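# Sort items into matching bins, park bins in bays

## Task

Put every small item into the bin of the color that item displays, then move each bin until it sits completely within the taped bay of that same color.

## Robot and tools

Team: four identical i2rt Big YAM arms, named arm1, arm2, arm3 and arm4. Each has six joints, a five-fingered right hand and a wrist camera (arm1_cam_wrist to arm4_cam_wrist). Two fixed room cameras, cam_high and cam_low, give overview images. All images are 672x504 pixels.

Frame: one shared scene frame in metres, origin on the floor, +z up. Arm feet (base_link), each facing along its own +x: arm1 at (-0.332, +0.652, 0.726), arm2 at (-0.504, -0.651, 0.749), arm3 at (+0.451, +0.658, 0.737), arm4 at (+0.449, -0.660, 0.737). Table surfaces are at z=0.720. Reach is about 1.07 m from the joint1 axis. The hand point sits 0.045 m ahead of the palm; its +z runs along straightened fingers, +y points out of the palm, +x crosses the palm away from the thumb. Straight fingers extend 0.06 to 0.07 m past the point and lie 0.06 m behind it along -y. A wrist bracket on the little-finger side can collide with things. With joint6 near -1.3 the wrist image is upright.

move: one action for any subset of arms. Arguments are arm1, arm2, arm3, arm4 (one object per arm; an omitted arm keeps its previous command) plus cameras. Inside an arm's object:
- joints: a dict keyed by joint name with absolute targets (not offsets). joint1_rad -2.879 to 2.879 (base yaw, positive counter-clockwise seen from above), joint2_rad 0 to 3.141 (shoulder), joint3_rad 0 to 3.019 (elbow), joint4_rad -1.692 to 1.57 (hand pitch, positive lifts fingers), joint5_rad -1.57 to 1.57 (sideways swing, positive to the arm's right), joint6_rad -2.094 to 2.094 (roll), all radians. Hand keys hand_little, hand_ring, hand_middle, hand_index, hand_thumb_bend, hand_thumb_turn run -1 (closed; for thumb_turn, in front of the palm) to +1 (open/straight; thumb beside palm). hand_force_limit (-1 to 1, about 0 to 10 N at the fingertip, 15 N for thumb motors) and hand_speed (-0.96 to 1; full speed from +0.48) are settings, not motions.
- target: a list of 7 numbers [x, y, z, qw, qx, qy, qz], an absolute hand pose in the scene frame in metres, same as the printed hand line. The hand travels in a straight line toward it starting at its current hand_target. When target is given, joints may contain only the hand keys; otherwise the call is refused.
- speed: top path speed, 0.002 to 0.5 m/s (default 0.25), only allowed together with target; rotation is capped at twice that value in rad/s.
- min_time_s: 0.1 to 8 s, the shortest duration for that arm's joint motions.
cameras: list of names or ["all"]; [] for none. Paths of all arms in one action finish together, last 0.5 to 10 s, and no action exceeds 15 s. Hands lag, may drift a centimetre or more, and paths do not avoid obstacles or other arms. An empty move returns full state and all images.

wait: seconds from 0 to 10, optional cameras; commands nothing new.
zoom_image: camera name and region [x0, y0, x1, y1] in pixels (top-left origin, at most 504 by 504) of that camera's latest image.
show_instructions: displays reference pages, no arguments.
finished_scene: scene (the current scene number); irreversible, the goal must stay satisfied afterward.

Results: the move line gives per arm "done" or its worst status. joint_status and hand_status per motion: off_target (resting short, maybe still pushing), time_out (joint holds a nearby target and keeps pushing; sending its reported position relieves it), not_followed (a safety check withheld targets; may keep retrying). "joint command not followed" or "pose unreachable" mark withheld commands. on_its_own lists uncommanded activity; "held at" is a target, not a reading. Arms not named appear under "as last shown" with "not commanded". Velocities show "within noise" when still. hand_stopped_by gives six words (little, ring, middle, index, thumb_bend, thumb_turn): moving, target, force, stalled, fault. The *_load_n values are fingertip loads in N, positive when pushed open; a vanishing load means a lost grip. Joint torques include gravity and sensor offsets. MOTOR HOT warns near 85 °C; at 100 °C an OVER-TEMPERATURE FAULT drops that arm for 30 to 60 s, after which keys read limit_stop_at_motor_heat and need resending.

Gripping: a finger motor only starts when its target changes by at least 0.002; it stops at the target or when load hits hand_force_limit, then locks. To grip gently, close with hand_speed -0.94 or lower. To squeeze more, raise the limit and send a more-closed target; to release, send a more-open one. A fully front-turned thumb plus fingers wraps objects about 0.035 to 0.065 m thick; handles down to about 0.025 m.

Avoid: pressing two robots together or closing a hand on another arm's fingers; knocking objects off the work area or letting them fall; hitting fixed or heavy items hard; prolonged stretching or pushing into unreachable poses (overheating); overloading fingers with heavy or fast-swung loads. A refused move or wait cancels the remaining move, wait and finished_scene calls in that reply. Things may occasionally be nudged by outside pushes.

Each tool is called as name(argument=value, ...), one argument or row to a line, values as JSON.

Reference images:

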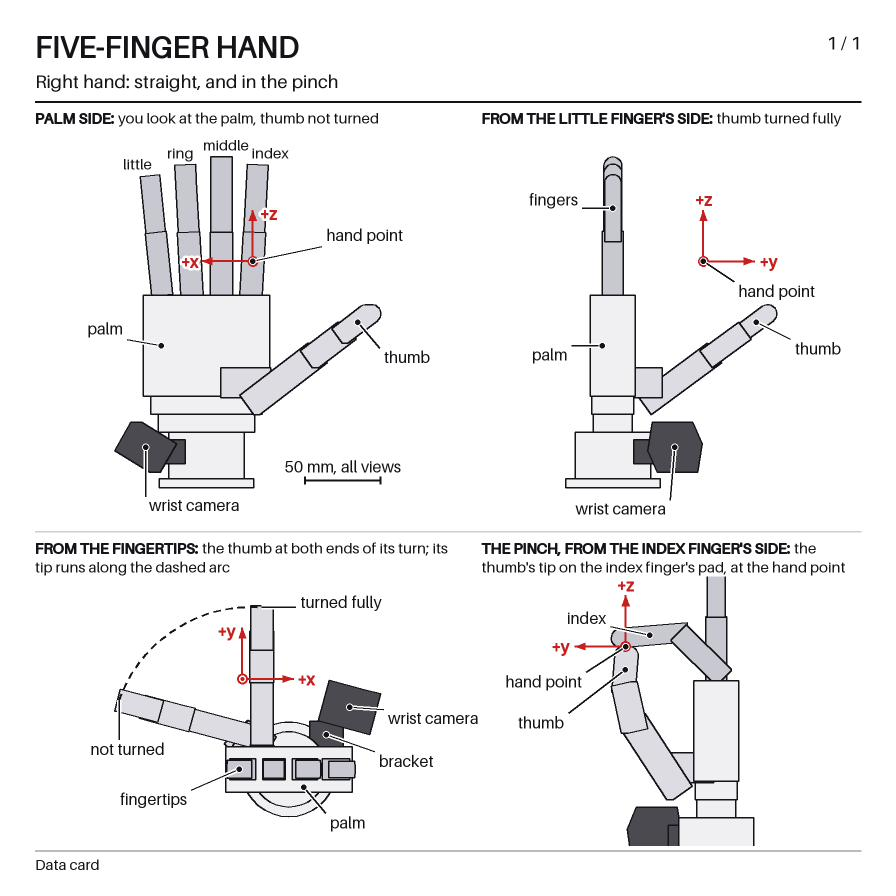

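## Session

move(
  cameras=["cam_high","cam_low"],
)

Scene clock: 0.00 s.
Joint torques (N m): no reading
Heat: arm1: hottest joint3_rad 42 °C; arm2: hottest joint3_rad 35 °C; arm3: hottest joint3_rad 41 °C; arm4: hottest joint3_rad 32 °C.
Joint velocities: within noise
arm1.joint_positions: joint1_rad=-0.077 joint2_rad=+0.587 joint3_rad=+1.479 joint4_rad=-1.253 joint5_rad=-0.040 joint6_rad=-0.841 hand_little=+1.000 hand_ring=+1.000 hand_middle=+1.000 hand_index=+1.000 hand_thumb_turn=+1.000 hand_thumb_bend=+1.000 hand_force_limit=+0.000 hand_speed=-0.800
arm1.joint_status: not commanded
arm1.hand_stopped_by: target,target,target,target,target,target
arm1.little_load_n: 0.0
arm1.ring_load_n: 0.0
arm1.middle_load_n: 0.0
arm1.index_load_n: 0.0
arm1.thumb_bend_load_n: 0.0
arm1.thumb_turn_load_n: 0.0
arm1.hand: x=-0.3311 y=+0.4381 z=+1.2664 quat_wxyz=(+0.211, +0.367, -0.736, +0.528) (m; scene frame)
arm1.hand_target: x=-0.3310 y=+0.4400 z=+1.2765 quat_wxyz=(+0.215, +0.364, -0.730, +0.537) (m; scene frame)
arm1.hand_status: not commanded
arm2.joint_positions: joint1_rad=+0.199 joint2_rad=+0.640 joint3_rad=+1.446 joint4_rad=-1.429 joint5_rad=-0.113 joint6_rad=-0.976 hand_little=+1.000 hand_ring=+1.000 hand_middle=+1.000 hand_index=+1.000 hand_thumb_turn=+1.000 hand_thumb_bend=+1.000 hand_force_limit=+0.000 hand_speed=-0.800
arm2.joint_status: not commanded
arm2.hand_stopped_by: target,target,target,target,target,target
arm2.little_load_n: 0.0
arm2.ring_load_n: 0.0
arm2.middle_load_n: 0.0
arm2.index_load_n: 0.0
arm2.thumb_bend_load_n: 0.0
arm2.thumb_turn_load_n: 0.0
arm2.hand: x=-0.5464 y=-0.4539 z=+1.2325 quat_wxyz=(-0.453, +0.701, +0.540, +0.107) (m; scene frame)
arm2.hand_target: x=-0.5463 y=-0.4542 z=+1.2434 quat_wxyz=(-0.464, +0.696, +0.537, +0.112) (m; scene frame)
arm2.hand_status: not commanded
arm3.joint_positions: joint1_rad=-0.081 joint2_rad=+0.649 joint3_rad=+1.368 joint4_rad=-1.440 joint5_rad=-0.020 joint6_rad=-1.143 hand_little=+1.000 hand_ring=+1.000 hand_middle=+1.000 hand_index=+1.000 hand_thumb_turn=+1.000 hand_thumb_bend=+1.000 hand_force_limit=+0.000 hand_speed=-0.800
arm3.joint_status: not commanded
arm3.hand_stopped_by: target,target,target,target,target,target
arm3.little_load_n: 0.0
arm3.ring_load_n: 0.0
arm3.middle_load_n: 0.5
arm3.index_load_n: 0.0
arm3.thumb_bend_load_n: 0.0
arm3.thumb_turn_load_n: 0.0
arm3.hand: x=+0.3585 y=+0.4596 z=+1.1845 quat_wxyz=(+0.256, +0.396, -0.820, +0.324) (m; scene frame)
arm3.hand_target: x=+0.3585 y=+0.4597 z=+1.1937 quat_wxyz=(+0.263, +0.394, -0.816, +0.331) (m; scene frame)
arm3.hand_status: not commanded
arm4.joint_positions: joint1_rad=-0.263 joint2_rad=+0.631 joint3_rad=+1.342 joint4_rad=-1.331 joint5_rad=-0.070 joint6_rad=-1.199 hand_little=+1.000 hand_ring=+1.000 hand_middle=+1.000 hand_index=+1.000 hand_thumb_turn=+1.000 hand_thumb_bend=+1.000 hand_force_limit=+0.000 hand_speed=-0.800
arm4.joint_status: not commanded
arm4.hand_stopped_by: target,target,target,target,target,target
arm4.little_load_n: 0.0
arm4.ring_load_n: 0.0
arm4.middle_load_n: -0.5
arm4.index_load_n: 0.0
arm4.thumb_bend_load_n: 0.0
arm4.thumb_turn_load_n: 0.0
arm4.hand: x=+0.5567 y=-0.4504 z=+1.1980 quat_wxyz=(-0.348, +0.802, +0.380, +0.303) (m; scene frame)
arm4.hand_target: x=+0.5564 y=-0.4510 z=+1.2083 quat_wxyz=(-0.355, +0.797, +0.378, +0.310) (m; scene frame)
arm4.hand_status: not commanded
pictures: cam_high, cam_low

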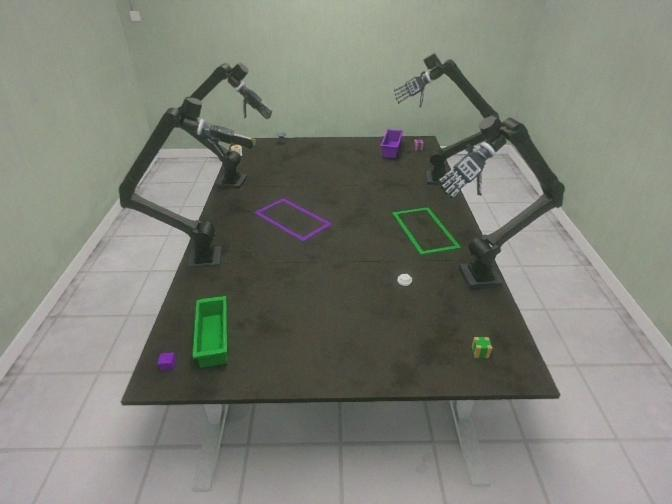

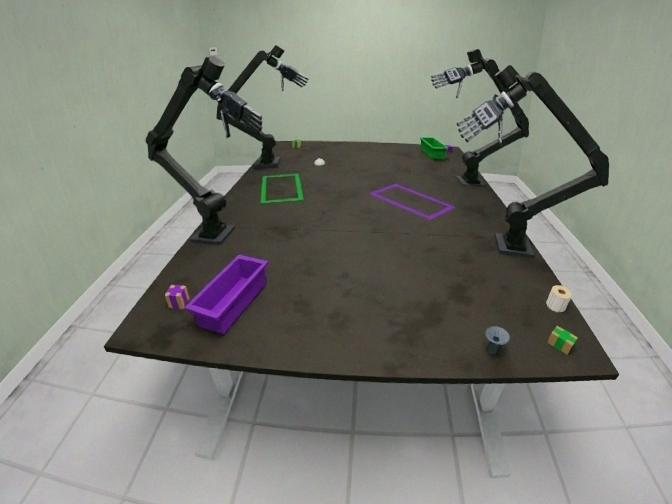

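zoom_image(
  camera="cam_high",
  region=[430, 310, 530, 380],
)

zoom_image(
  camera="cam_high",
  region=[140, 285, 260, 375],
)

zoom_image(
  camera="cam_high",
  region=[360, 120, 440, 180],
)

zoom_image(
  camera="cam_high",
  region=[215, 120, 295, 180],
)

zoom_image(
  camera="cam_low",
  region=[150, 240, 290, 345],
)

zoom_image(
  camera="cam_low",
  region=[470, 270, 610, 375],
)

zoom_image(
  camera="cam_high",
  region=[240, 190, 350, 250],
)

zoom_image(
  camera="cam_high",
  region=[370, 195, 480, 265],
)

Scaled by 5.040 from the camera's 672x504 image, which has a finer 960x720 frame.

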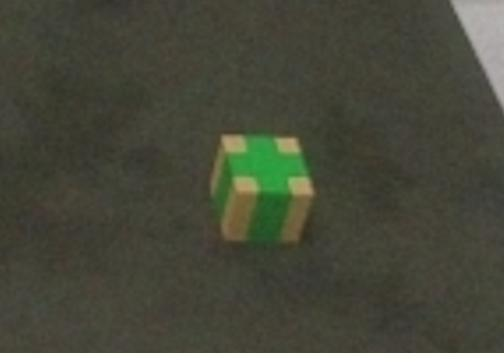

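Scaled by 4.200 from the camera's 672x504 image, which has a finer 960x720 frame.

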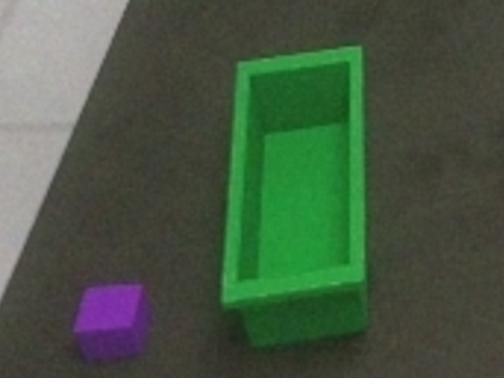

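Scaled by 6.300 from the camera's 672x504 image, which has a finer 960x720 frame.

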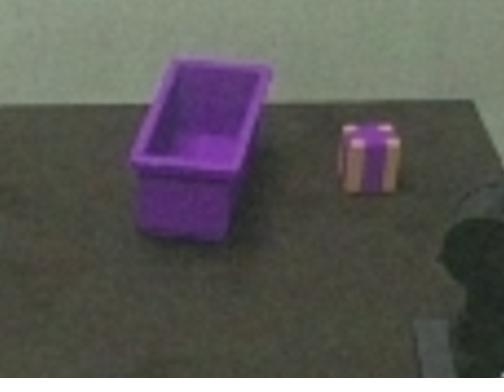

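Scaled by 6.300 from the camera's 672x504 image, which has a finer 960x720 frame.

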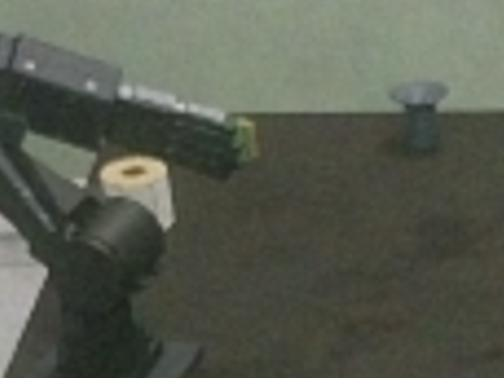

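Scaled by 3.600 from the camera's 672x504 image, which has a finer 960x720 frame.

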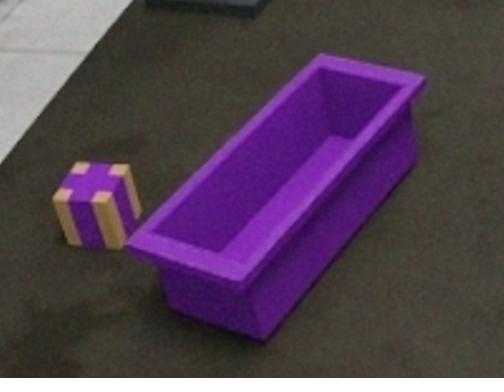

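Scaled by 3.600 from the camera's 672x504 image, which has a finer 960x720 frame.

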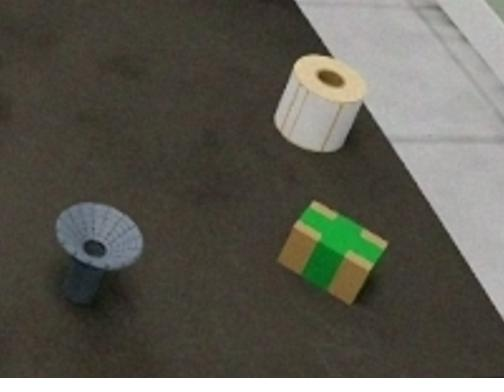

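Scaled by 4.582 from the camera's 672x504 image, which has a finer 960x720 frame.

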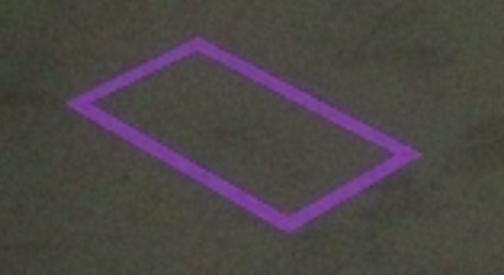

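Scaled by 4.582 from the camera's 672x504 image, which has a finer 960x720 frame.

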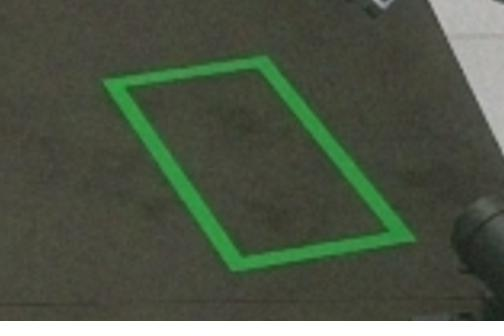

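move(
  arm1={"joints": {"joint1_rad": -1.35, "joint4_rad": -0.8, "joint5_rad": 0, "joint6_rad": 0, "hand_thumb_turn": -1, "hand_thumb_bend": 1, "hand_little": 1, "hand_ring": 1, "hand_middle": 1, "hand_index": 1, "hand_speed": -0.5}, "min_time_s": 3.5},
  arm2={"joints": {"joint1_rad": 1.236, "joint4_rad": -0.8, "joint5_rad": 0, "joint6_rad": 0, "hand_thumb_turn": -1, "hand_thumb_bend": 1, "hand_speed": -0.5}, "min_time_s": 3.5},
  arm3={"joints": {"joint1_rad": 1.6, "joint4_rad": -0.8, "joint5_rad": 0, "joint6_rad": 0, "hand_thumb_turn": -1, "hand_thumb_bend": 1, "hand_speed": -0.5}, "min_time_s": 3.5},
  arm4={"joints": {"joint1_rad": -1.31, "joint4_rad": -0.8, "joint5_rad": 0, "joint6_rad": 0, "hand_thumb_turn": -1, "hand_thumb_bend": 1, "hand_speed": -0.5}, "min_time_s": 3.5},
  cameras=["cam_high"],
)

Scene clock: 261.87 s.
Joint torques (N m): arm1=[0.03 1.2 7.13 2.76 0.17 0.14] | arm2=[-1.03 2.49 9.91 2.58 0.06 0.05] | arm3=[0.56 -0.44 8.55 2.48 0.07 0.15] | arm4=[1.03 1.32 10.03 2.66 0.12 0.06]
Heat: arm1: hottest joint3_rad 46 °C; arm2: hottest joint3_rad 43 °C; arm3: hottest joint3_rad 48 °C; arm4: hottest joint3_rad 39 °C.
move: arm1 done; arm2 done; arm3 done; arm4 done
Joint velocities: within noise
arm1.joint_positions: joint1_rad=-1.340 joint2_rad=+0.587 joint3_rad=+1.479 joint4_rad=-0.819 joint5_rad=-0.002 joint6_rad=-0.007 hand_little=+1.000 hand_ring=+1.000 hand_middle=+1.000 hand_index=+1.000 hand_thumb_turn=-1.000 hand_thumb_bend=+1.000 hand_force_limit=+0.000 hand_speed=-0.500
arm1.joint_status: all done
arm1.hand_stopped_by: target,target,target,target,target,target
arm1.little_load_n: 0.0
arm1.ring_load_n: 0.0
arm1.middle_load_n: 0.0
arm1.index_load_n: 0.0
arm1.thumb_bend_load_n: 0.0
arm1.thumb_turn_load_n: 0.0
arm1.hand: x=-0.5519 y=+0.5352 z=+1.3830 quat_wxyz=(+0.424, -0.382, -0.557, +0.603) (m; scene frame)
arm1.hand_target: x=-0.5489 y=+0.5388 z=+1.3982 quat_wxyz=(+0.433, -0.379, -0.542, +0.612) (m; scene frame)
arm1.hand_status: not commanded
arm2.joint_positions: joint1_rad=+1.222 joint2_rad=+0.640 joint3_rad=+1.446 joint4_rad=-0.824 joint5_rad=-0.004 joint6_rad=-0.009 hand_little=+1.000 hand_ring=+1.000 hand_middle=+1.000 hand_index=+1.000 hand_thumb_turn=-1.000 hand_thumb_bend=+1.000 hand_force_limit=+0.000 hand_speed=-0.500
arm2.joint_status: all done
arm2.hand_stopped_by: target,target,target,target,target,target
arm2.little_load_n: 0.0
arm2.ring_load_n: 0.0
arm2.middle_load_n: 0.0
arm2.index_load_n: 0.0
arm2.thumb_bend_load_n: 0.0
arm2.thumb_turn_load_n: 0.0
arm2.hand: x=-0.7858 y=-0.6117 z=+1.3739 quat_wxyz=(-0.564, +0.559, +0.436, -0.424) (m; scene frame)
arm2.hand_target: x=-0.7833 y=-0.6165 z=+1.3918 quat_wxyz=(-0.572, +0.546, +0.427, -0.439) (m; scene frame)
arm2.hand_status: not commanded
arm3.joint_positions: joint1_rad=+1.590 joint2_rad=+0.649 joint3_rad=+1.368 joint4_rad=-0.817 joint5_rad=-0.003 joint6_rad=-0.014 hand_little=+1.000 hand_ring=+1.000 hand_middle=+1.000 hand_index=+1.000 hand_thumb_turn=-1.000 hand_thumb_bend=+1.000 hand_force_limit=+0.000 hand_speed=-0.500
arm3.joint_status: all done
arm3.hand_stopped_by: target,target,target,target,target,target
arm3.little_load_n: 0.0
arm3.ring_load_n: 0.0
arm3.middle_load_n: 0.0
arm3.index_load_n: 0.0
arm3.thumb_bend_load_n: 0.0
arm3.thumb_turn_load_n: 0.0
arm3.hand: x=+0.7590 y=+0.6431 z=+1.3170 quat_wxyz=(-0.437, +0.487, -0.556, +0.513) (m; scene frame)
arm3.hand_target: x=+0.7572 y=+0.6466 z=+1.3322 quat_wxyz=(-0.451, +0.477, -0.548, +0.518) (m; scene frame)
arm3.hand_status: not commanded
arm4.joint_positions: joint1_rad=-1.298 joint2_rad=+0.631 joint3_rad=+1.342 joint4_rad=-0.817 joint5_rad=-0.003 joint6_rad=-0.010 hand_little=+1.000 hand_ring=+1.000 hand_middle=+1.000 hand_index=+1.000 hand_thumb_turn=-1.000 hand_thumb_bend=+1.000 hand_force_limit=+0.000 hand_speed=-0.500
arm4.joint_status: all done
arm4.hand_stopped_by: target,target,target,target,target,target
arm4.little_load_n: 0.0
arm4.ring_load_n: 0.0
arm4.middle_load_n: 0.0
arm4.index_load_n: 0.0
arm4.thumb_bend_load_n: 0.0
arm4.thumb_turn_load_n: 0.0
arm4.hand: x=+0.7393 y=-0.5769 z=+1.3094 quat_wxyz=(-0.515, +0.571, -0.471, +0.432) (m; scene frame)
arm4.hand_target: x=+0.7380 y=-0.5807 z=+1.3251 quat_wxyz=(-0.524, +0.556, -0.470, +0.442) (m; scene frame)
arm4.hand_status: not commanded
pictures: cam_high

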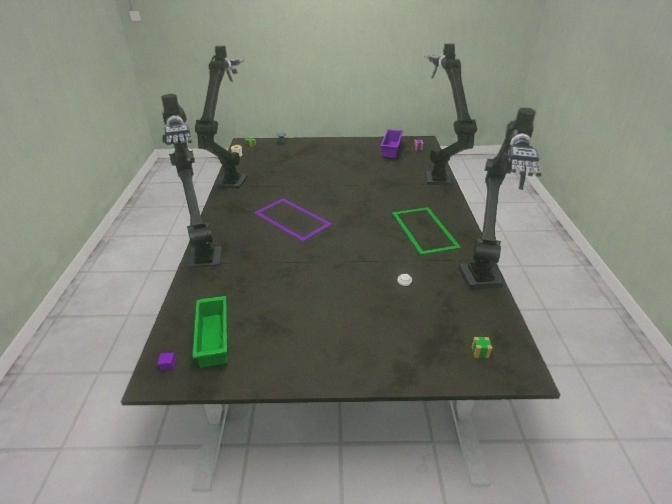

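zoom_image(
  camera="cam_high",
  region=[225, 125, 295, 165],
)

Scaled by 7.200 from the camera's 672x504 image, which has a finer 960x720 frame.

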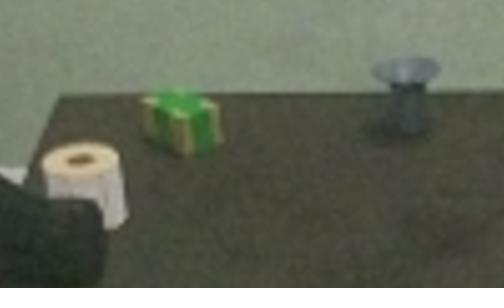

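move(
  arm1={"target": [-1.036, 0.436, 0.9, 0.2962, -0.5689, -0.6805, 0.3542], "speed": 0.22},
  arm2={"target": [-0.961, -0.548, 0.86, 0.3377, -0.6487, -0.6049, 0.3149], "speed": 0.22},
  arm3={"target": [1.003, 0.656, 0.87, 0.4114, -0.7903, 0.4027, -0.2096], "speed": 0.22},
  arm4={"target": [0.969, -0.563, 0.86, 0.3404, -0.6539, 0.5992, -0.3119], "speed": 0.22},
  cameras=["all"],
)

Scene clock: 286.47 s.
Joint torques (N m): arm1=[-0.15 -18.02 11.62 1.14 0.24 0.15] | arm2=[-3.19 -7.24 10.04 2.17 -0.34 -0.12] | arm3=[0.21 -10.64 10.74 0.9 -0.5 -0.06] | arm4=[1.08 -10.11 11.29 2.35 0.17 0.06]
Heat: arm1: hottest joint3_rad 46 °C; arm2: hottest joint3_rad 43 °C; arm3: hottest joint3_rad 48 °C; arm4: hottest joint3_rad 39 °C.
move: arm1 off_target; arm2 off_target; arm3 off_target; arm4 off_target
Joint velocities: within noise
arm1.joint_positions: joint1_rad=-1.413 joint2_rad=+1.825 joint3_rad=+1.492 joint4_rad=-0.328 joint5_rad=+0.071 joint6_rad=+0.048 hand_little=+1.000 hand_ring=+1.000 hand_middle=+1.000 hand_index=+1.000 hand_thumb_turn=-1.000 hand_thumb_bend=+1.000 hand_force_limit=+0.000 hand_speed=-0.500
arm1.joint_status: not commanded
arm1.hand_stopped_by: target,target,target,target,target,target
arm1.little_load_n: 0.0
arm1.ring_load_n: 0.0
arm1.middle_load_n: 0.0
arm1.index_load_n: 0.0
arm1.thumb_bend_load_n: 0.0
arm1.thumb_turn_load_n: 0.0
arm1.hand: x=-1.0174 y=+0.4336 z=+0.8795 quat_wxyz=(+0.286, -0.567, -0.692, +0.343) (m; scene frame)
arm1.hand_target: x=-1.0347 y=+0.4364 z=+0.9003 quat_wxyz=(+0.296, -0.569, -0.680, +0.355) (m; scene frame)
arm1.hand_status: off_target (0.028 m and 2.2 deg from the pose sent, 0.691 m and 41.3 deg at the start)
arm2.joint_positions: joint1_rad=+1.135 joint2_rad=+1.264 joint3_rad=+0.701 joint4_rad=-0.113 joint5_rad=-0.243 joint6_rad=-0.159 hand_little=+1.000 hand_ring=+1.000 hand_middle=+1.000 hand_index=+1.000 hand_thumb_turn=-1.000 hand_thumb_bend=+1.000 hand_force_limit=+0.000 hand_speed=-0.500
arm2.joint_status: not commanded
arm2.hand_stopped_by: target,target,target,target,target,target
arm2.little_load_n: 0.0
arm2.ring_load_n: -0.5
arm2.middle_load_n: 0.0
arm2.index_load_n: 0.0
arm2.thumb_bend_load_n: 0.0
arm2.thumb_turn_load_n: 0.0
arm2.hand: x=-0.9536 y=-0.5566 z=+0.8517 quat_wxyz=(-0.323, +0.655, +0.609, -0.311) (m; scene frame)
arm2.hand_target: x=-0.9608 y=-0.5481 z=+0.8603 quat_wxyz=(-0.338, +0.649, +0.605, -0.315) (m; scene frame)
arm2.hand_status: off_target (0.014 m and 1.9 deg from the pose sent, 0.547 m and 36.3 deg at the start)
arm3.joint_positions: joint1_rad=+1.519 joint2_rad=+1.544 joint3_rad=+1.064 joint4_rad=-0.364 joint5_rad=-0.652 joint6_rad=-0.553 hand_little=+1.000 hand_ring=+1.000 hand_middle=+1.000 hand_index=+1.000 hand_thumb_turn=-1.000 hand_thumb_bend=+1.000 hand_force_limit=+0.000 hand_speed=-0.500
arm3.joint_status: not commanded
arm3.hand_stopped_by: target,target,target,target,target,target
arm3.little_load_n: 0.0
arm3.ring_load_n: 0.0
arm3.middle_load_n: 0.0
arm3.index_load_n: 0.0
arm3.thumb_bend_load_n: 0.0
arm3.thumb_turn_load_n: 0.0
arm3.hand: x=+0.9846 y=+0.6551 z=+0.8557 quat_wxyz=(-0.407, +0.787, -0.420, +0.196) (m; scene frame)
arm3.hand_target: x=+1.0021 y=+0.6560 z=+0.8703 quat_wxyz=(-0.411, +0.790, -0.403, +0.210) (m; scene frame)
arm3.hand_status: off_target (0.023 m and 2.6 deg from the pose sent, 0.509 m and 52.7 deg at the start)
arm4.joint_positions: joint1_rad=-1.327 joint2_rad=+1.367 joint3_rad=+0.822 joint4_rad=-0.111 joint5_rad=+0.041 joint6_rad=+0.019 hand_little=+1.000 hand_ring=+1.000 hand_middle=+1.000 hand_index=+1.000 hand_thumb_turn=-1.000 hand_thumb_bend=+1.000 hand_force_limit=+0.000 hand_speed=-0.500
arm4.joint_status: not commanded
arm4.hand_stopped_by: target,target,target,target,target,target
arm4.little_load_n: 0.0
arm4.ring_load_n: 0.0
arm4.middle_load_n: 0.0
arm4.index_load_n: 0.0
arm4.thumb_bend_load_n: 0.0
arm4.thumb_turn_load_n: 0.5
arm4.hand: x=+0.9540 y=-0.5591 z=+0.8474 quat_wxyz=(-0.330, +0.667, -0.596, +0.301) (m; scene frame)
arm4.hand_target: x=+0.9684 y=-0.5632 z=+0.8604 quat_wxyz=(-0.341, +0.654, -0.599, +0.312) (m; scene frame)
arm4.hand_status: off_target (0.020 m and 2.4 deg from the pose sent, 0.505 m and 30.0 deg at the start)
pictures: arm1_cam_wrist, arm2_cam_wrist, arm3_cam_wrist, arm4_cam_wrist, cam_high, cam_low

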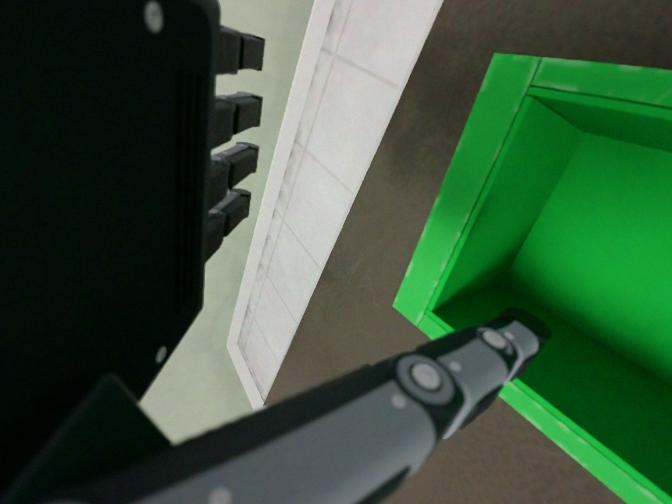

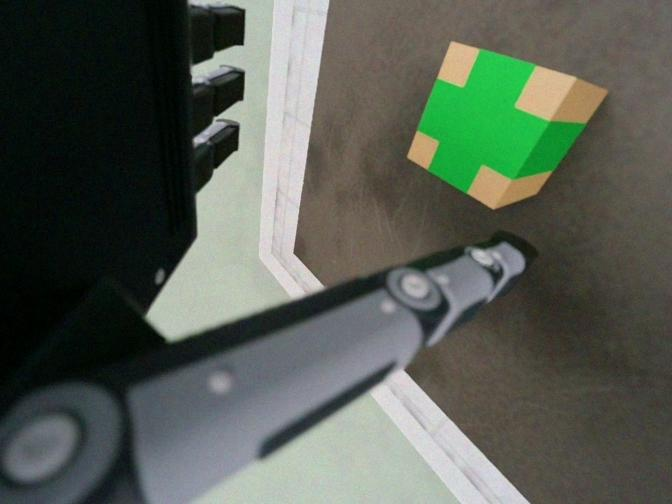

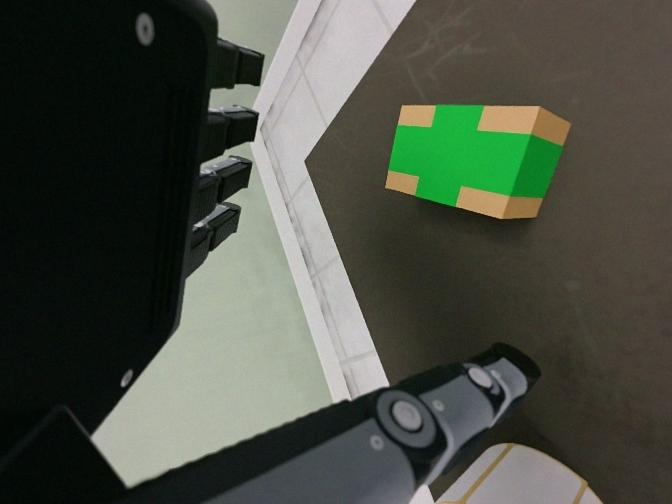

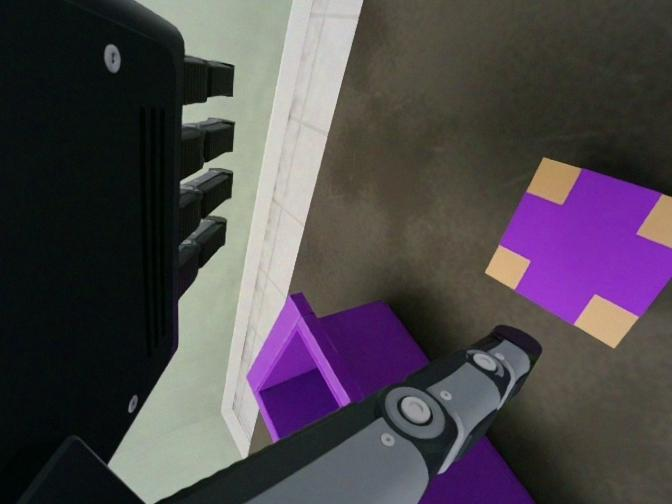

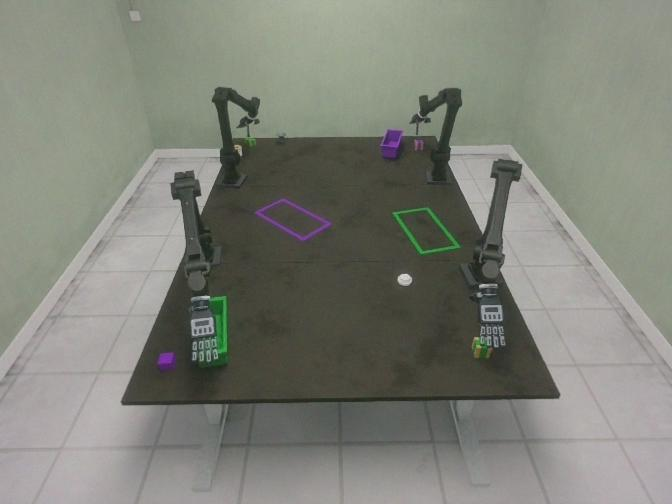

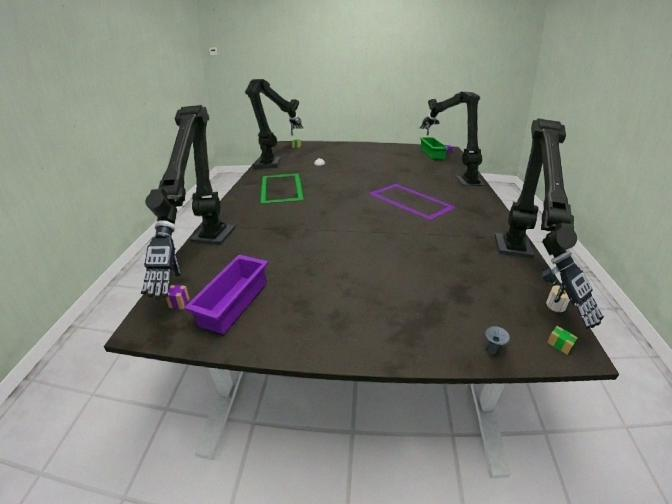

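zoom_image(
  camera="arm2_cam_wrist",
  region=[390, 20, 630, 220],
)

zoom_image(
  camera="arm3_cam_wrist",
  region=[370, 80, 610, 240],
)

zoom_image(
  camera="arm1_cam_wrist",
  region=[370, 30, 670, 360],
)

Scaled by 2.100 from the camera's 672x504 image, which has a finer 960x720 frame.

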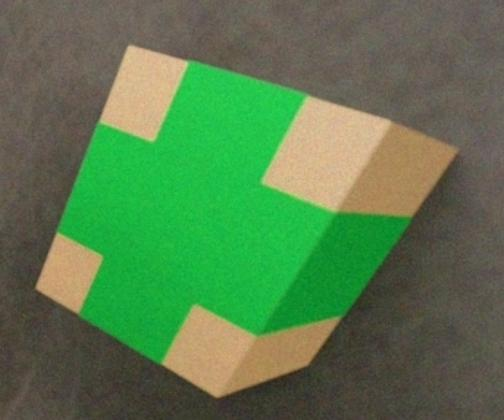

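Scaled by 2.100 from the camera's 672x504 image, which has a finer 960x720 frame.

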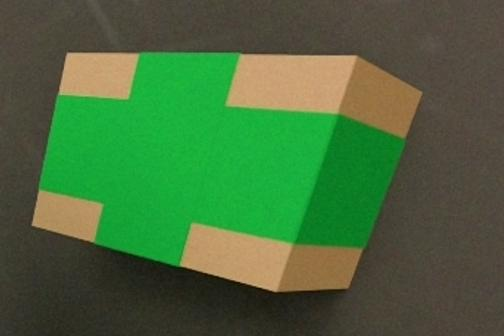

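Scaled by 1.527 from the camera's 672x504 image, which has a finer 960x720 frame.

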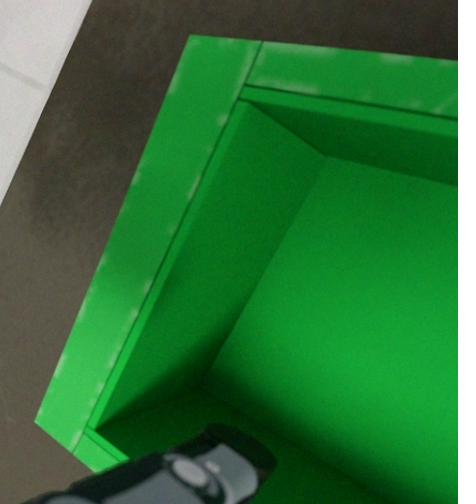

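move(
  arm1={"target": [-1.06, 0.424, 0.85, 0.2962, -0.5689, -0.6805, 0.3542], "speed": 0.1, "joints": {"hand_little": 0.3, "hand_ring": 0.3, "hand_middle": 0.3, "hand_index": 0.3}},
  arm2={"target": [-0.99, -0.529, 0.825, 0.3377, -0.6487, -0.6049, 0.3149], "speed": 0.1},
  arm3={"target": [1.083, 0.623, 0.88, 0.1692, -0.3249, 0.8194, -0.4266], "speed": 0.2},
  arm4={"target": [0.926, -0.587, 0.84, 0.3404, -0.6539, 0.5992, -0.3119], "speed": 0.1},
  cameras=["arm1_cam_wrist","arm2_cam_wrist","arm3_cam_wrist","arm4_cam_wrist"],
)

Scene clock: 443.93 s.
Joint torques (N m): arm1=[0.56 -18.2 11.47 2.33 0.25 0.14] | arm2=[-3.37 -8.12 12.1 2.11 -0.35 -0.11] | arm3=[0.21 -12.04 11.1 0.66 0.43 0.15] | arm4=[1.03 -9.88 8.68 2.37 -0.15 -0.12]
Heat: arm1: hottest joint3_rad 58 °C; arm2: hottest joint3_rad 43 °C; arm3: hottest joint3_rad 50 °C; arm4: hottest joint3_rad 40 °C.
move: arm1 off_target; arm2 off_target; arm3 off_target; arm4 done
Joint velocities: within noise
arm1.joint_positions: joint1_rad=-1.413 joint2_rad=+1.921 joint3_rad=+1.512 joint4_rad=-0.271 joint5_rad=+0.077 joint6_rad=+0.054 hand_little=+0.300 hand_ring=+0.300 hand_middle=+0.300 hand_index=+0.300 hand_thumb_turn=-1.000 hand_thumb_bend=+1.000 hand_force_limit=+0.000 hand_speed=-0.500
arm1.joint_status: all done
arm1.hand_stopped_by: target,target,target,target,target,target
arm1.little_load_n: 0.0
arm1.ring_load_n: 0.0
arm1.middle_load_n: 0.0
arm1.index_load_n: 0.0
arm1.thumb_bend_load_n: -0.5
arm1.thumb_turn_load_n: -0.5
arm1.hand: x=-1.0360 y=+0.4294 z=+0.8328 quat_wxyz=(+0.283, -0.572, -0.693, +0.335) (m; scene frame)
arm1.hand_target: x=-1.0581 y=+0.4245 z=+0.8505 quat_wxyz=(+0.296, -0.569, -0.681, +0.354) (m; scene frame)
arm1.hand_status: off_target (0.030 m and 3.0 deg from the pose sent, 0.053 m and 2.2 deg at the start)
arm2.joint_positions: joint1_rad=+1.118 joint2_rad=+1.410 joint3_rad=+0.701 joint4_rad=+0.005 joint5_rad=-0.258 joint6_rad=-0.171 hand_little=+1.000 hand_ring=+1.000 hand_middle=+1.000 hand_index=+1.000 hand_thumb_turn=-1.000 hand_thumb_bend=+1.000 hand_force_limit=+0.000 hand_speed=-0.500
arm2.joint_status: not commanded
arm2.hand_stopped_by: target,target,target,target,target,target
arm2.little_load_n: 0.0
arm2.ring_load_n: 0.0
arm2.middle_load_n: 0.0
arm2.index_load_n: 0.0
arm2.thumb_bend_load_n: 0.0
arm2.thumb_turn_load_n: 0.5
arm2.hand: x=-0.9683 y=-0.5446 z=+0.8061 quat_wxyz=(-0.312, +0.659, +0.612, -0.306) (m; scene frame)
arm2.hand_target: x=-0.9884 y=-0.5293 z=+0.8260 quat_wxyz=(-0.338, +0.649, +0.605, -0.315) (m; scene frame)
arm2.hand_status: off_target (0.033 m and 3.4 deg from the pose sent, 0.053 m and 2.0 deg at the start)
arm3.joint_positions: joint1_rad=+1.796 joint2_rad=+1.640 joint3_rad=+1.218 joint4_rad=-0.439 joint5_rad=+0.680 joint6_rad=+0.594 hand_little=+1.000 hand_ring=+1.000 hand_middle=+1.000 hand_index=+1.000 hand_thumb_turn=-1.000 hand_thumb_bend=+1.000 hand_force_limit=+0.000 hand_speed=-0.500
arm3.joint_status: not commanded
arm3.hand_stopped_by: target,target,target,target,target,target
arm3.little_load_n: 0.0
arm3.ring_load_n: 0.0
arm3.middle_load_n: -0.5
arm3.index_load_n: 0.0
arm3.thumb_bend_load_n: 0.0
arm3.thumb_turn_load_n: 0.0
arm3.hand: x=+1.0643 y=+0.6168 z=+0.8668 quat_wxyz=(-0.157, +0.335, -0.825, +0.427) (m; scene frame)
arm3.hand_target: x=+1.0819 y=+0.6232 z=+0.8802 quat_wxyz=(-0.171, +0.327, -0.824, +0.429) (m; scene frame)
arm3.hand_status: off_target (0.024 m and 1.9 deg from the pose sent, 0.106 m and 81.6 deg at the start)
arm4.joint_positions: joint1_rad=-1.376 joint2_rad=+1.291 joint3_rad=+0.708 joint4_rad=-0.056 joint5_rad=+0.008 joint6_rad=+0.011 hand_little=+1.000 hand_ring=+1.000 hand_middle=+1.000 hand_index=+1.000 hand_thumb_turn=-1.000 hand_thumb_bend=+1.000 hand_force_limit=+0.000 hand_speed=-0.500
arm4.joint_status: not commanded
arm4.hand_stopped_by: target,target,target,target,target,target
arm4.little_load_n: 0.0
arm4.ring_load_n: 0.0
arm4.middle_load_n: 0.0
arm4.index_load_n: 0.0
arm4.thumb_bend_load_n: 0.0
arm4.thumb_turn_load_n: 0.0
arm4.hand: x=+0.9236 y=-0.5816 z=+0.8358 quat_wxyz=(-0.336, +0.657, -0.602, +0.304) (m; scene frame)
arm4.hand_target: x=+0.9260 y=-0.5869 z=+0.8401 quat_wxyz=(-0.340, +0.654, -0.599, +0.312) (m; scene frame)
arm4.hand_status: done (0.007 m and 1.2 deg from the pose sent, 0.040 m and 2.4 deg at the start)
pictures: arm1_cam_wrist, arm2_cam_wrist, arm3_cam_wrist, arm4_cam_wrist

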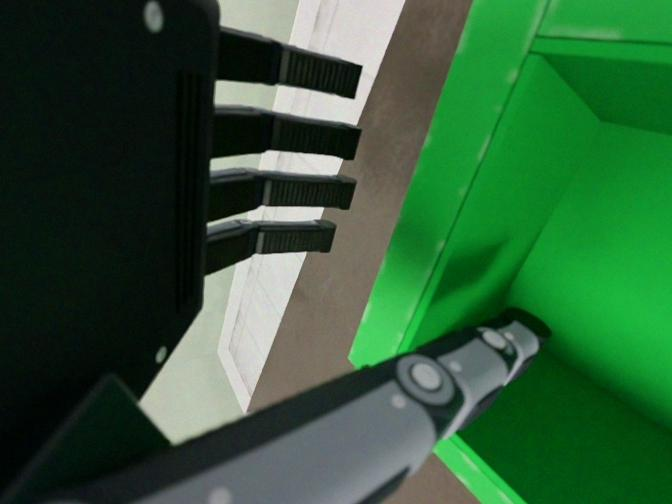

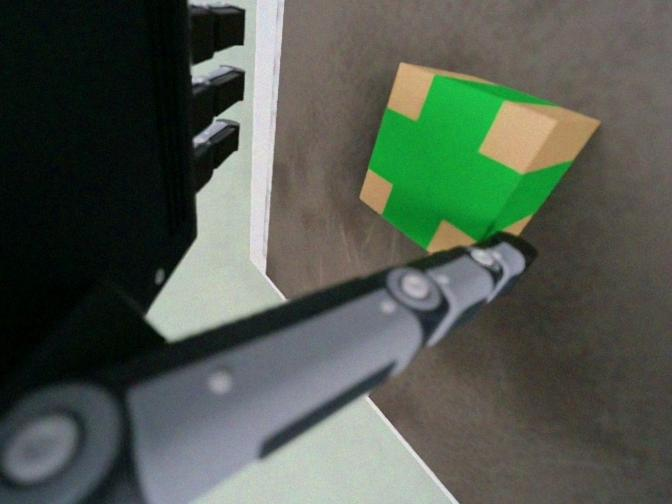

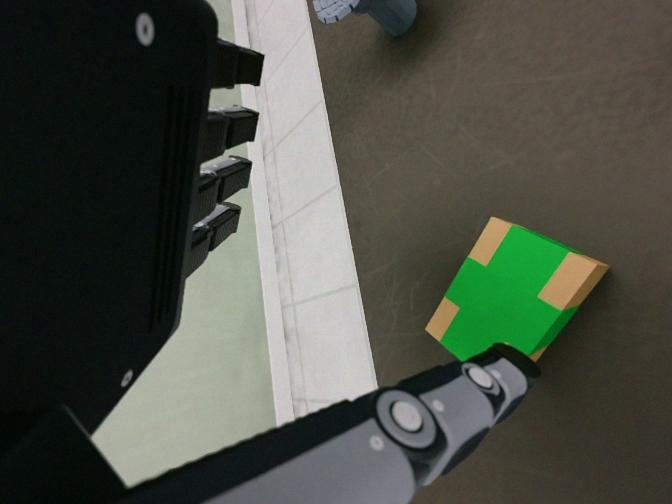

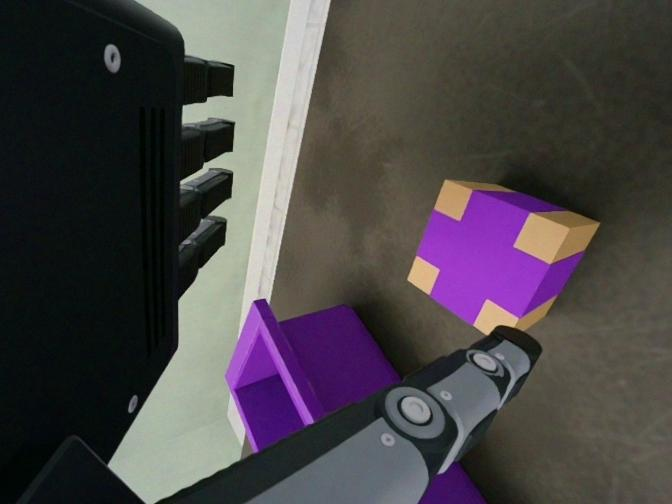

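move(
  arm1={"target": [-1.074, 0.408, 0.805, 0.2962, -0.5689, -0.6805, 0.3542], "speed": 0.06},
  arm2={"target": [-1.0, -0.523, 0.772, 0.3377, -0.6487, -0.6049, 0.3149], "speed": 0.06},
  arm3={"target": [1.106, 0.635, 0.79, 0.1692, -0.3249, 0.8194, -0.4266], "speed": 0.08},
  arm4={"target": [0.94, -0.60, 0.77, 0.3404, -0.6539, 0.5992, -0.3119], "speed": 0.06},
  cameras=["arm1_cam_wrist","arm2_cam_wrist","arm3_cam_wrist","arm4_cam_wrist"],
)

Scene clock: 485.17 s.
Joint torques (N m): arm1=[1.67 -18.08 10.77 2.3 0.26 0.14] | arm2=[-3.37 -9.23 9.14 2.21 -0.19 -0.12] | arm3=[0.44 -11.81 8.13 1.59 0.32 0.22] | arm4=[0.97 -6.89 6.86 2.02 -0.07 -0.18]
Heat: arm1: hottest joint3_rad 53 °C; arm2: hottest joint3_rad 45 °C; arm3: hottest joint3_rad 54 °C; arm4: hottest joint3_rad 39 °C.
move: arm1 off_target; arm2 off_target; arm3 off_target; arm4 off_target
Joint velocities: within noise
arm1.joint_positions: joint1_rad=-1.408 joint2_rad=+1.999 joint3_rad=+1.536 joint4_rad=-0.197 joint5_rad=+0.092 joint6_rad=+0.065 hand_little=+0.300 hand_ring=+0.300 hand_middle=+0.300 hand_index=+0.300 hand_thumb_turn=-1.000 hand_thumb_bend=+1.000 hand_force_limit=+0.000 hand_speed=-0.500
arm1.joint_status: not commanded
arm1.hand_stopped_by: target,target,target,target,target,target
arm1.little_load_n: 0.0
arm1.ring_load_n: 0.0
arm1.middle_load_n: 0.0
arm1.index_load_n: 0.0
arm1.thumb_bend_load_n: 0.0
arm1.thumb_turn_load_n: -0.5
arm1.hand: x=-1.0566 y=+0.4220 z=+0.8020 quat_wxyz=(+0.291, -0.574, -0.685, +0.341) (m; scene frame)
arm1.hand_target: x=-1.0726 y=+0.4084 z=+0.8055 quat_wxyz=(+0.296, -0.569, -0.680, +0.354) (m; scene frame)
arm1.hand_status: off_target (0.023 m and 1.8 deg from the pose sent, 0.052 m and 3.0 deg at the start)
arm2.joint_positions: joint1_rad=+1.115 joint2_rad=+1.559 joint3_rad=+0.701 joint4_rad=+0.177 joint5_rad=-0.264 joint6_rad=-0.173 hand_little=+1.000 hand_ring=+1.000 hand_middle=+1.000 hand_index=+1.000 hand_thumb_turn=-1.000 hand_thumb_bend=+1.000 hand_force_limit=+0.000 hand_speed=-0.500
arm2.joint_status: not commanded
arm2.hand_stopped_by: target,target,target,target,target,target
arm2.little_load_n: 0.0
arm2.ring_load_n: 0.0
arm2.middle_load_n: 0.0
arm2.index_load_n: 0.0
arm2.thumb_bend_load_n: 0.0
arm2.thumb_turn_load_n: 0.0
arm2.hand: x=-0.9886 y=-0.5357 z=+0.7649 quat_wxyz=(-0.321, +0.654, +0.610, -0.312) (m; scene frame)
arm2.hand_target: x=-0.9995 y=-0.5231 z=+0.7725 quat_wxyz=(-0.338, +0.649, +0.605, -0.315) (m; scene frame)
arm2.hand_status: off_target (0.018 m and 2.1 deg from the pose sent, 0.051 m and 3.4 deg at the start)
arm3.joint_positions: joint1_rad=+1.814 joint2_rad=+1.784 joint3_rad=+1.218 joint4_rad=-0.273 joint5_rad=+0.696 joint6_rad=+0.611 hand_little=+1.000 hand_ring=+1.000 hand_middle=+1.000 hand_index=+1.000 hand_thumb_turn=-1.000 hand_thumb_bend=+1.000 hand_force_limit=+0.000 hand_speed=-0.500
arm3.joint_status: not commanded
arm3.hand_stopped_by: target,target,target,target,target,target
arm3.little_load_n: 0.0
arm3.ring_load_n: 0.0
arm3.middle_load_n: 0.0
arm3.index_load_n: 0.0
arm3.thumb_bend_load_n: 0.5
arm3.thumb_turn_load_n: -2.0
arm3.hand: x=+1.0968 y=+0.6278 z=+0.8058 quat_wxyz=(-0.169, +0.328, -0.822, +0.433) (m; scene frame)
arm3.hand_target: x=+1.1050 y=+0.6351 z=+0.7900 quat_wxyz=(-0.170, +0.327, -0.825, +0.429) (m; scene frame)
arm3.hand_status: off_target (0.020 m and 0.5 deg from the pose sent, 0.089 m and 1.8 deg at the start)
arm4.joint_positions: joint1_rad=-1.413 joint2_rad=+1.430 joint3_rad=+0.661 joint4_rad=+0.195 joint5_rad=-0.026 joint6_rad=-0.006 hand_little=+1.000 hand_ring=+1.000 hand_middle=+1.000 hand_index=+1.000 hand_thumb_turn=-1.000 hand_thumb_bend=+1.000 hand_force_limit=+0.000 hand_speed=-0.500
arm4.joint_status: not commanded
arm4.hand_stopped_by: target,target,target,target,target,target
arm4.little_load_n: -0.5
arm4.ring_load_n: 0.0
arm4.middle_load_n: 0.0
arm4.index_load_n: 0.0
arm4.thumb_bend_load_n: 0.5
arm4.thumb_turn_load_n: -0.5
arm4.hand: x=+0.9472 y=-0.5925 z=+0.7947 quat_wxyz=(-0.359, +0.645, -0.593, +0.321) (m; scene frame)
arm4.hand_target: x=+0.9390 y=-0.5998 z=+0.7711 quat_wxyz=(-0.341, +0.654, -0.599, +0.312) (m; scene frame)
arm4.hand_status: off_target (0.027 m and 2.7 deg from the pose sent, 0.070 m and 1.2 deg at the start)
pictures: arm1_cam_wrist, arm2_cam_wrist, arm3_cam_wrist, arm4_cam_wrist

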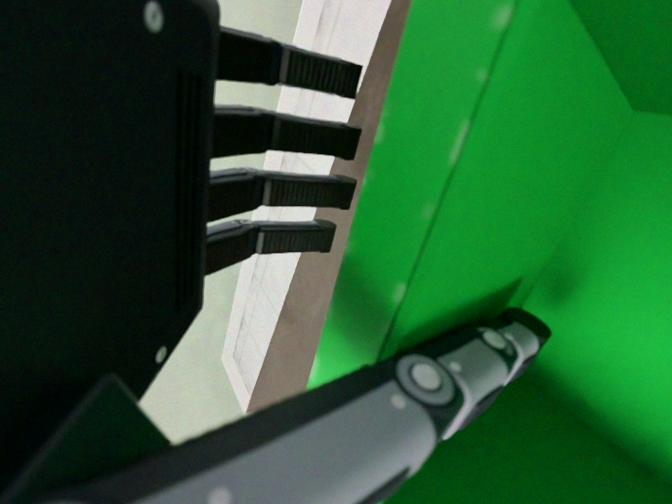

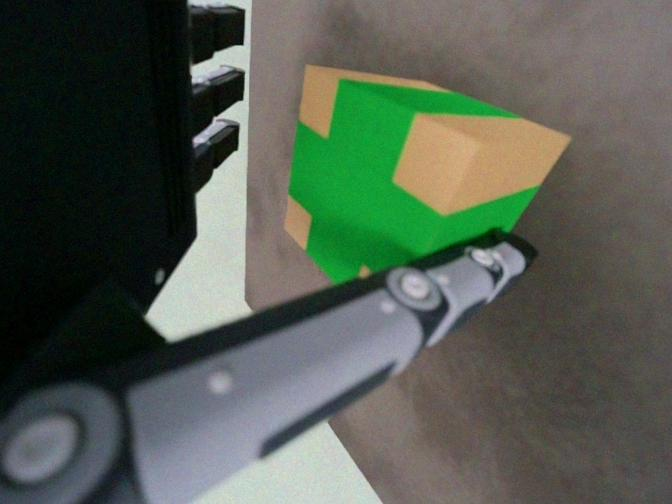

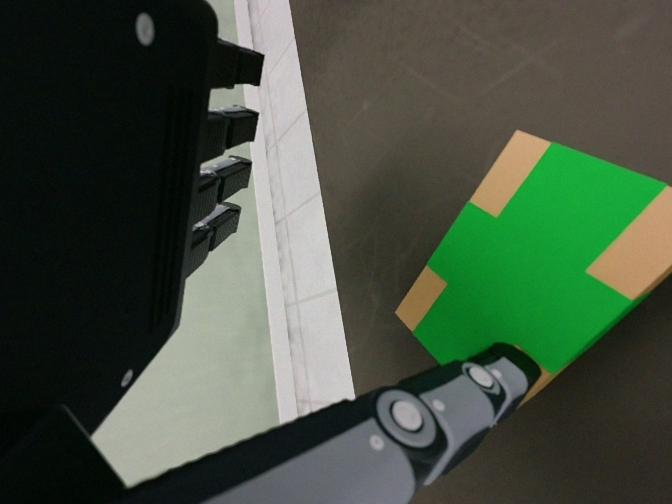

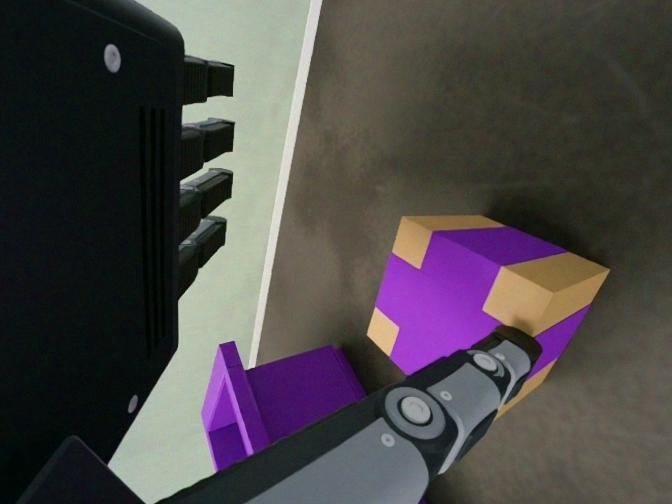

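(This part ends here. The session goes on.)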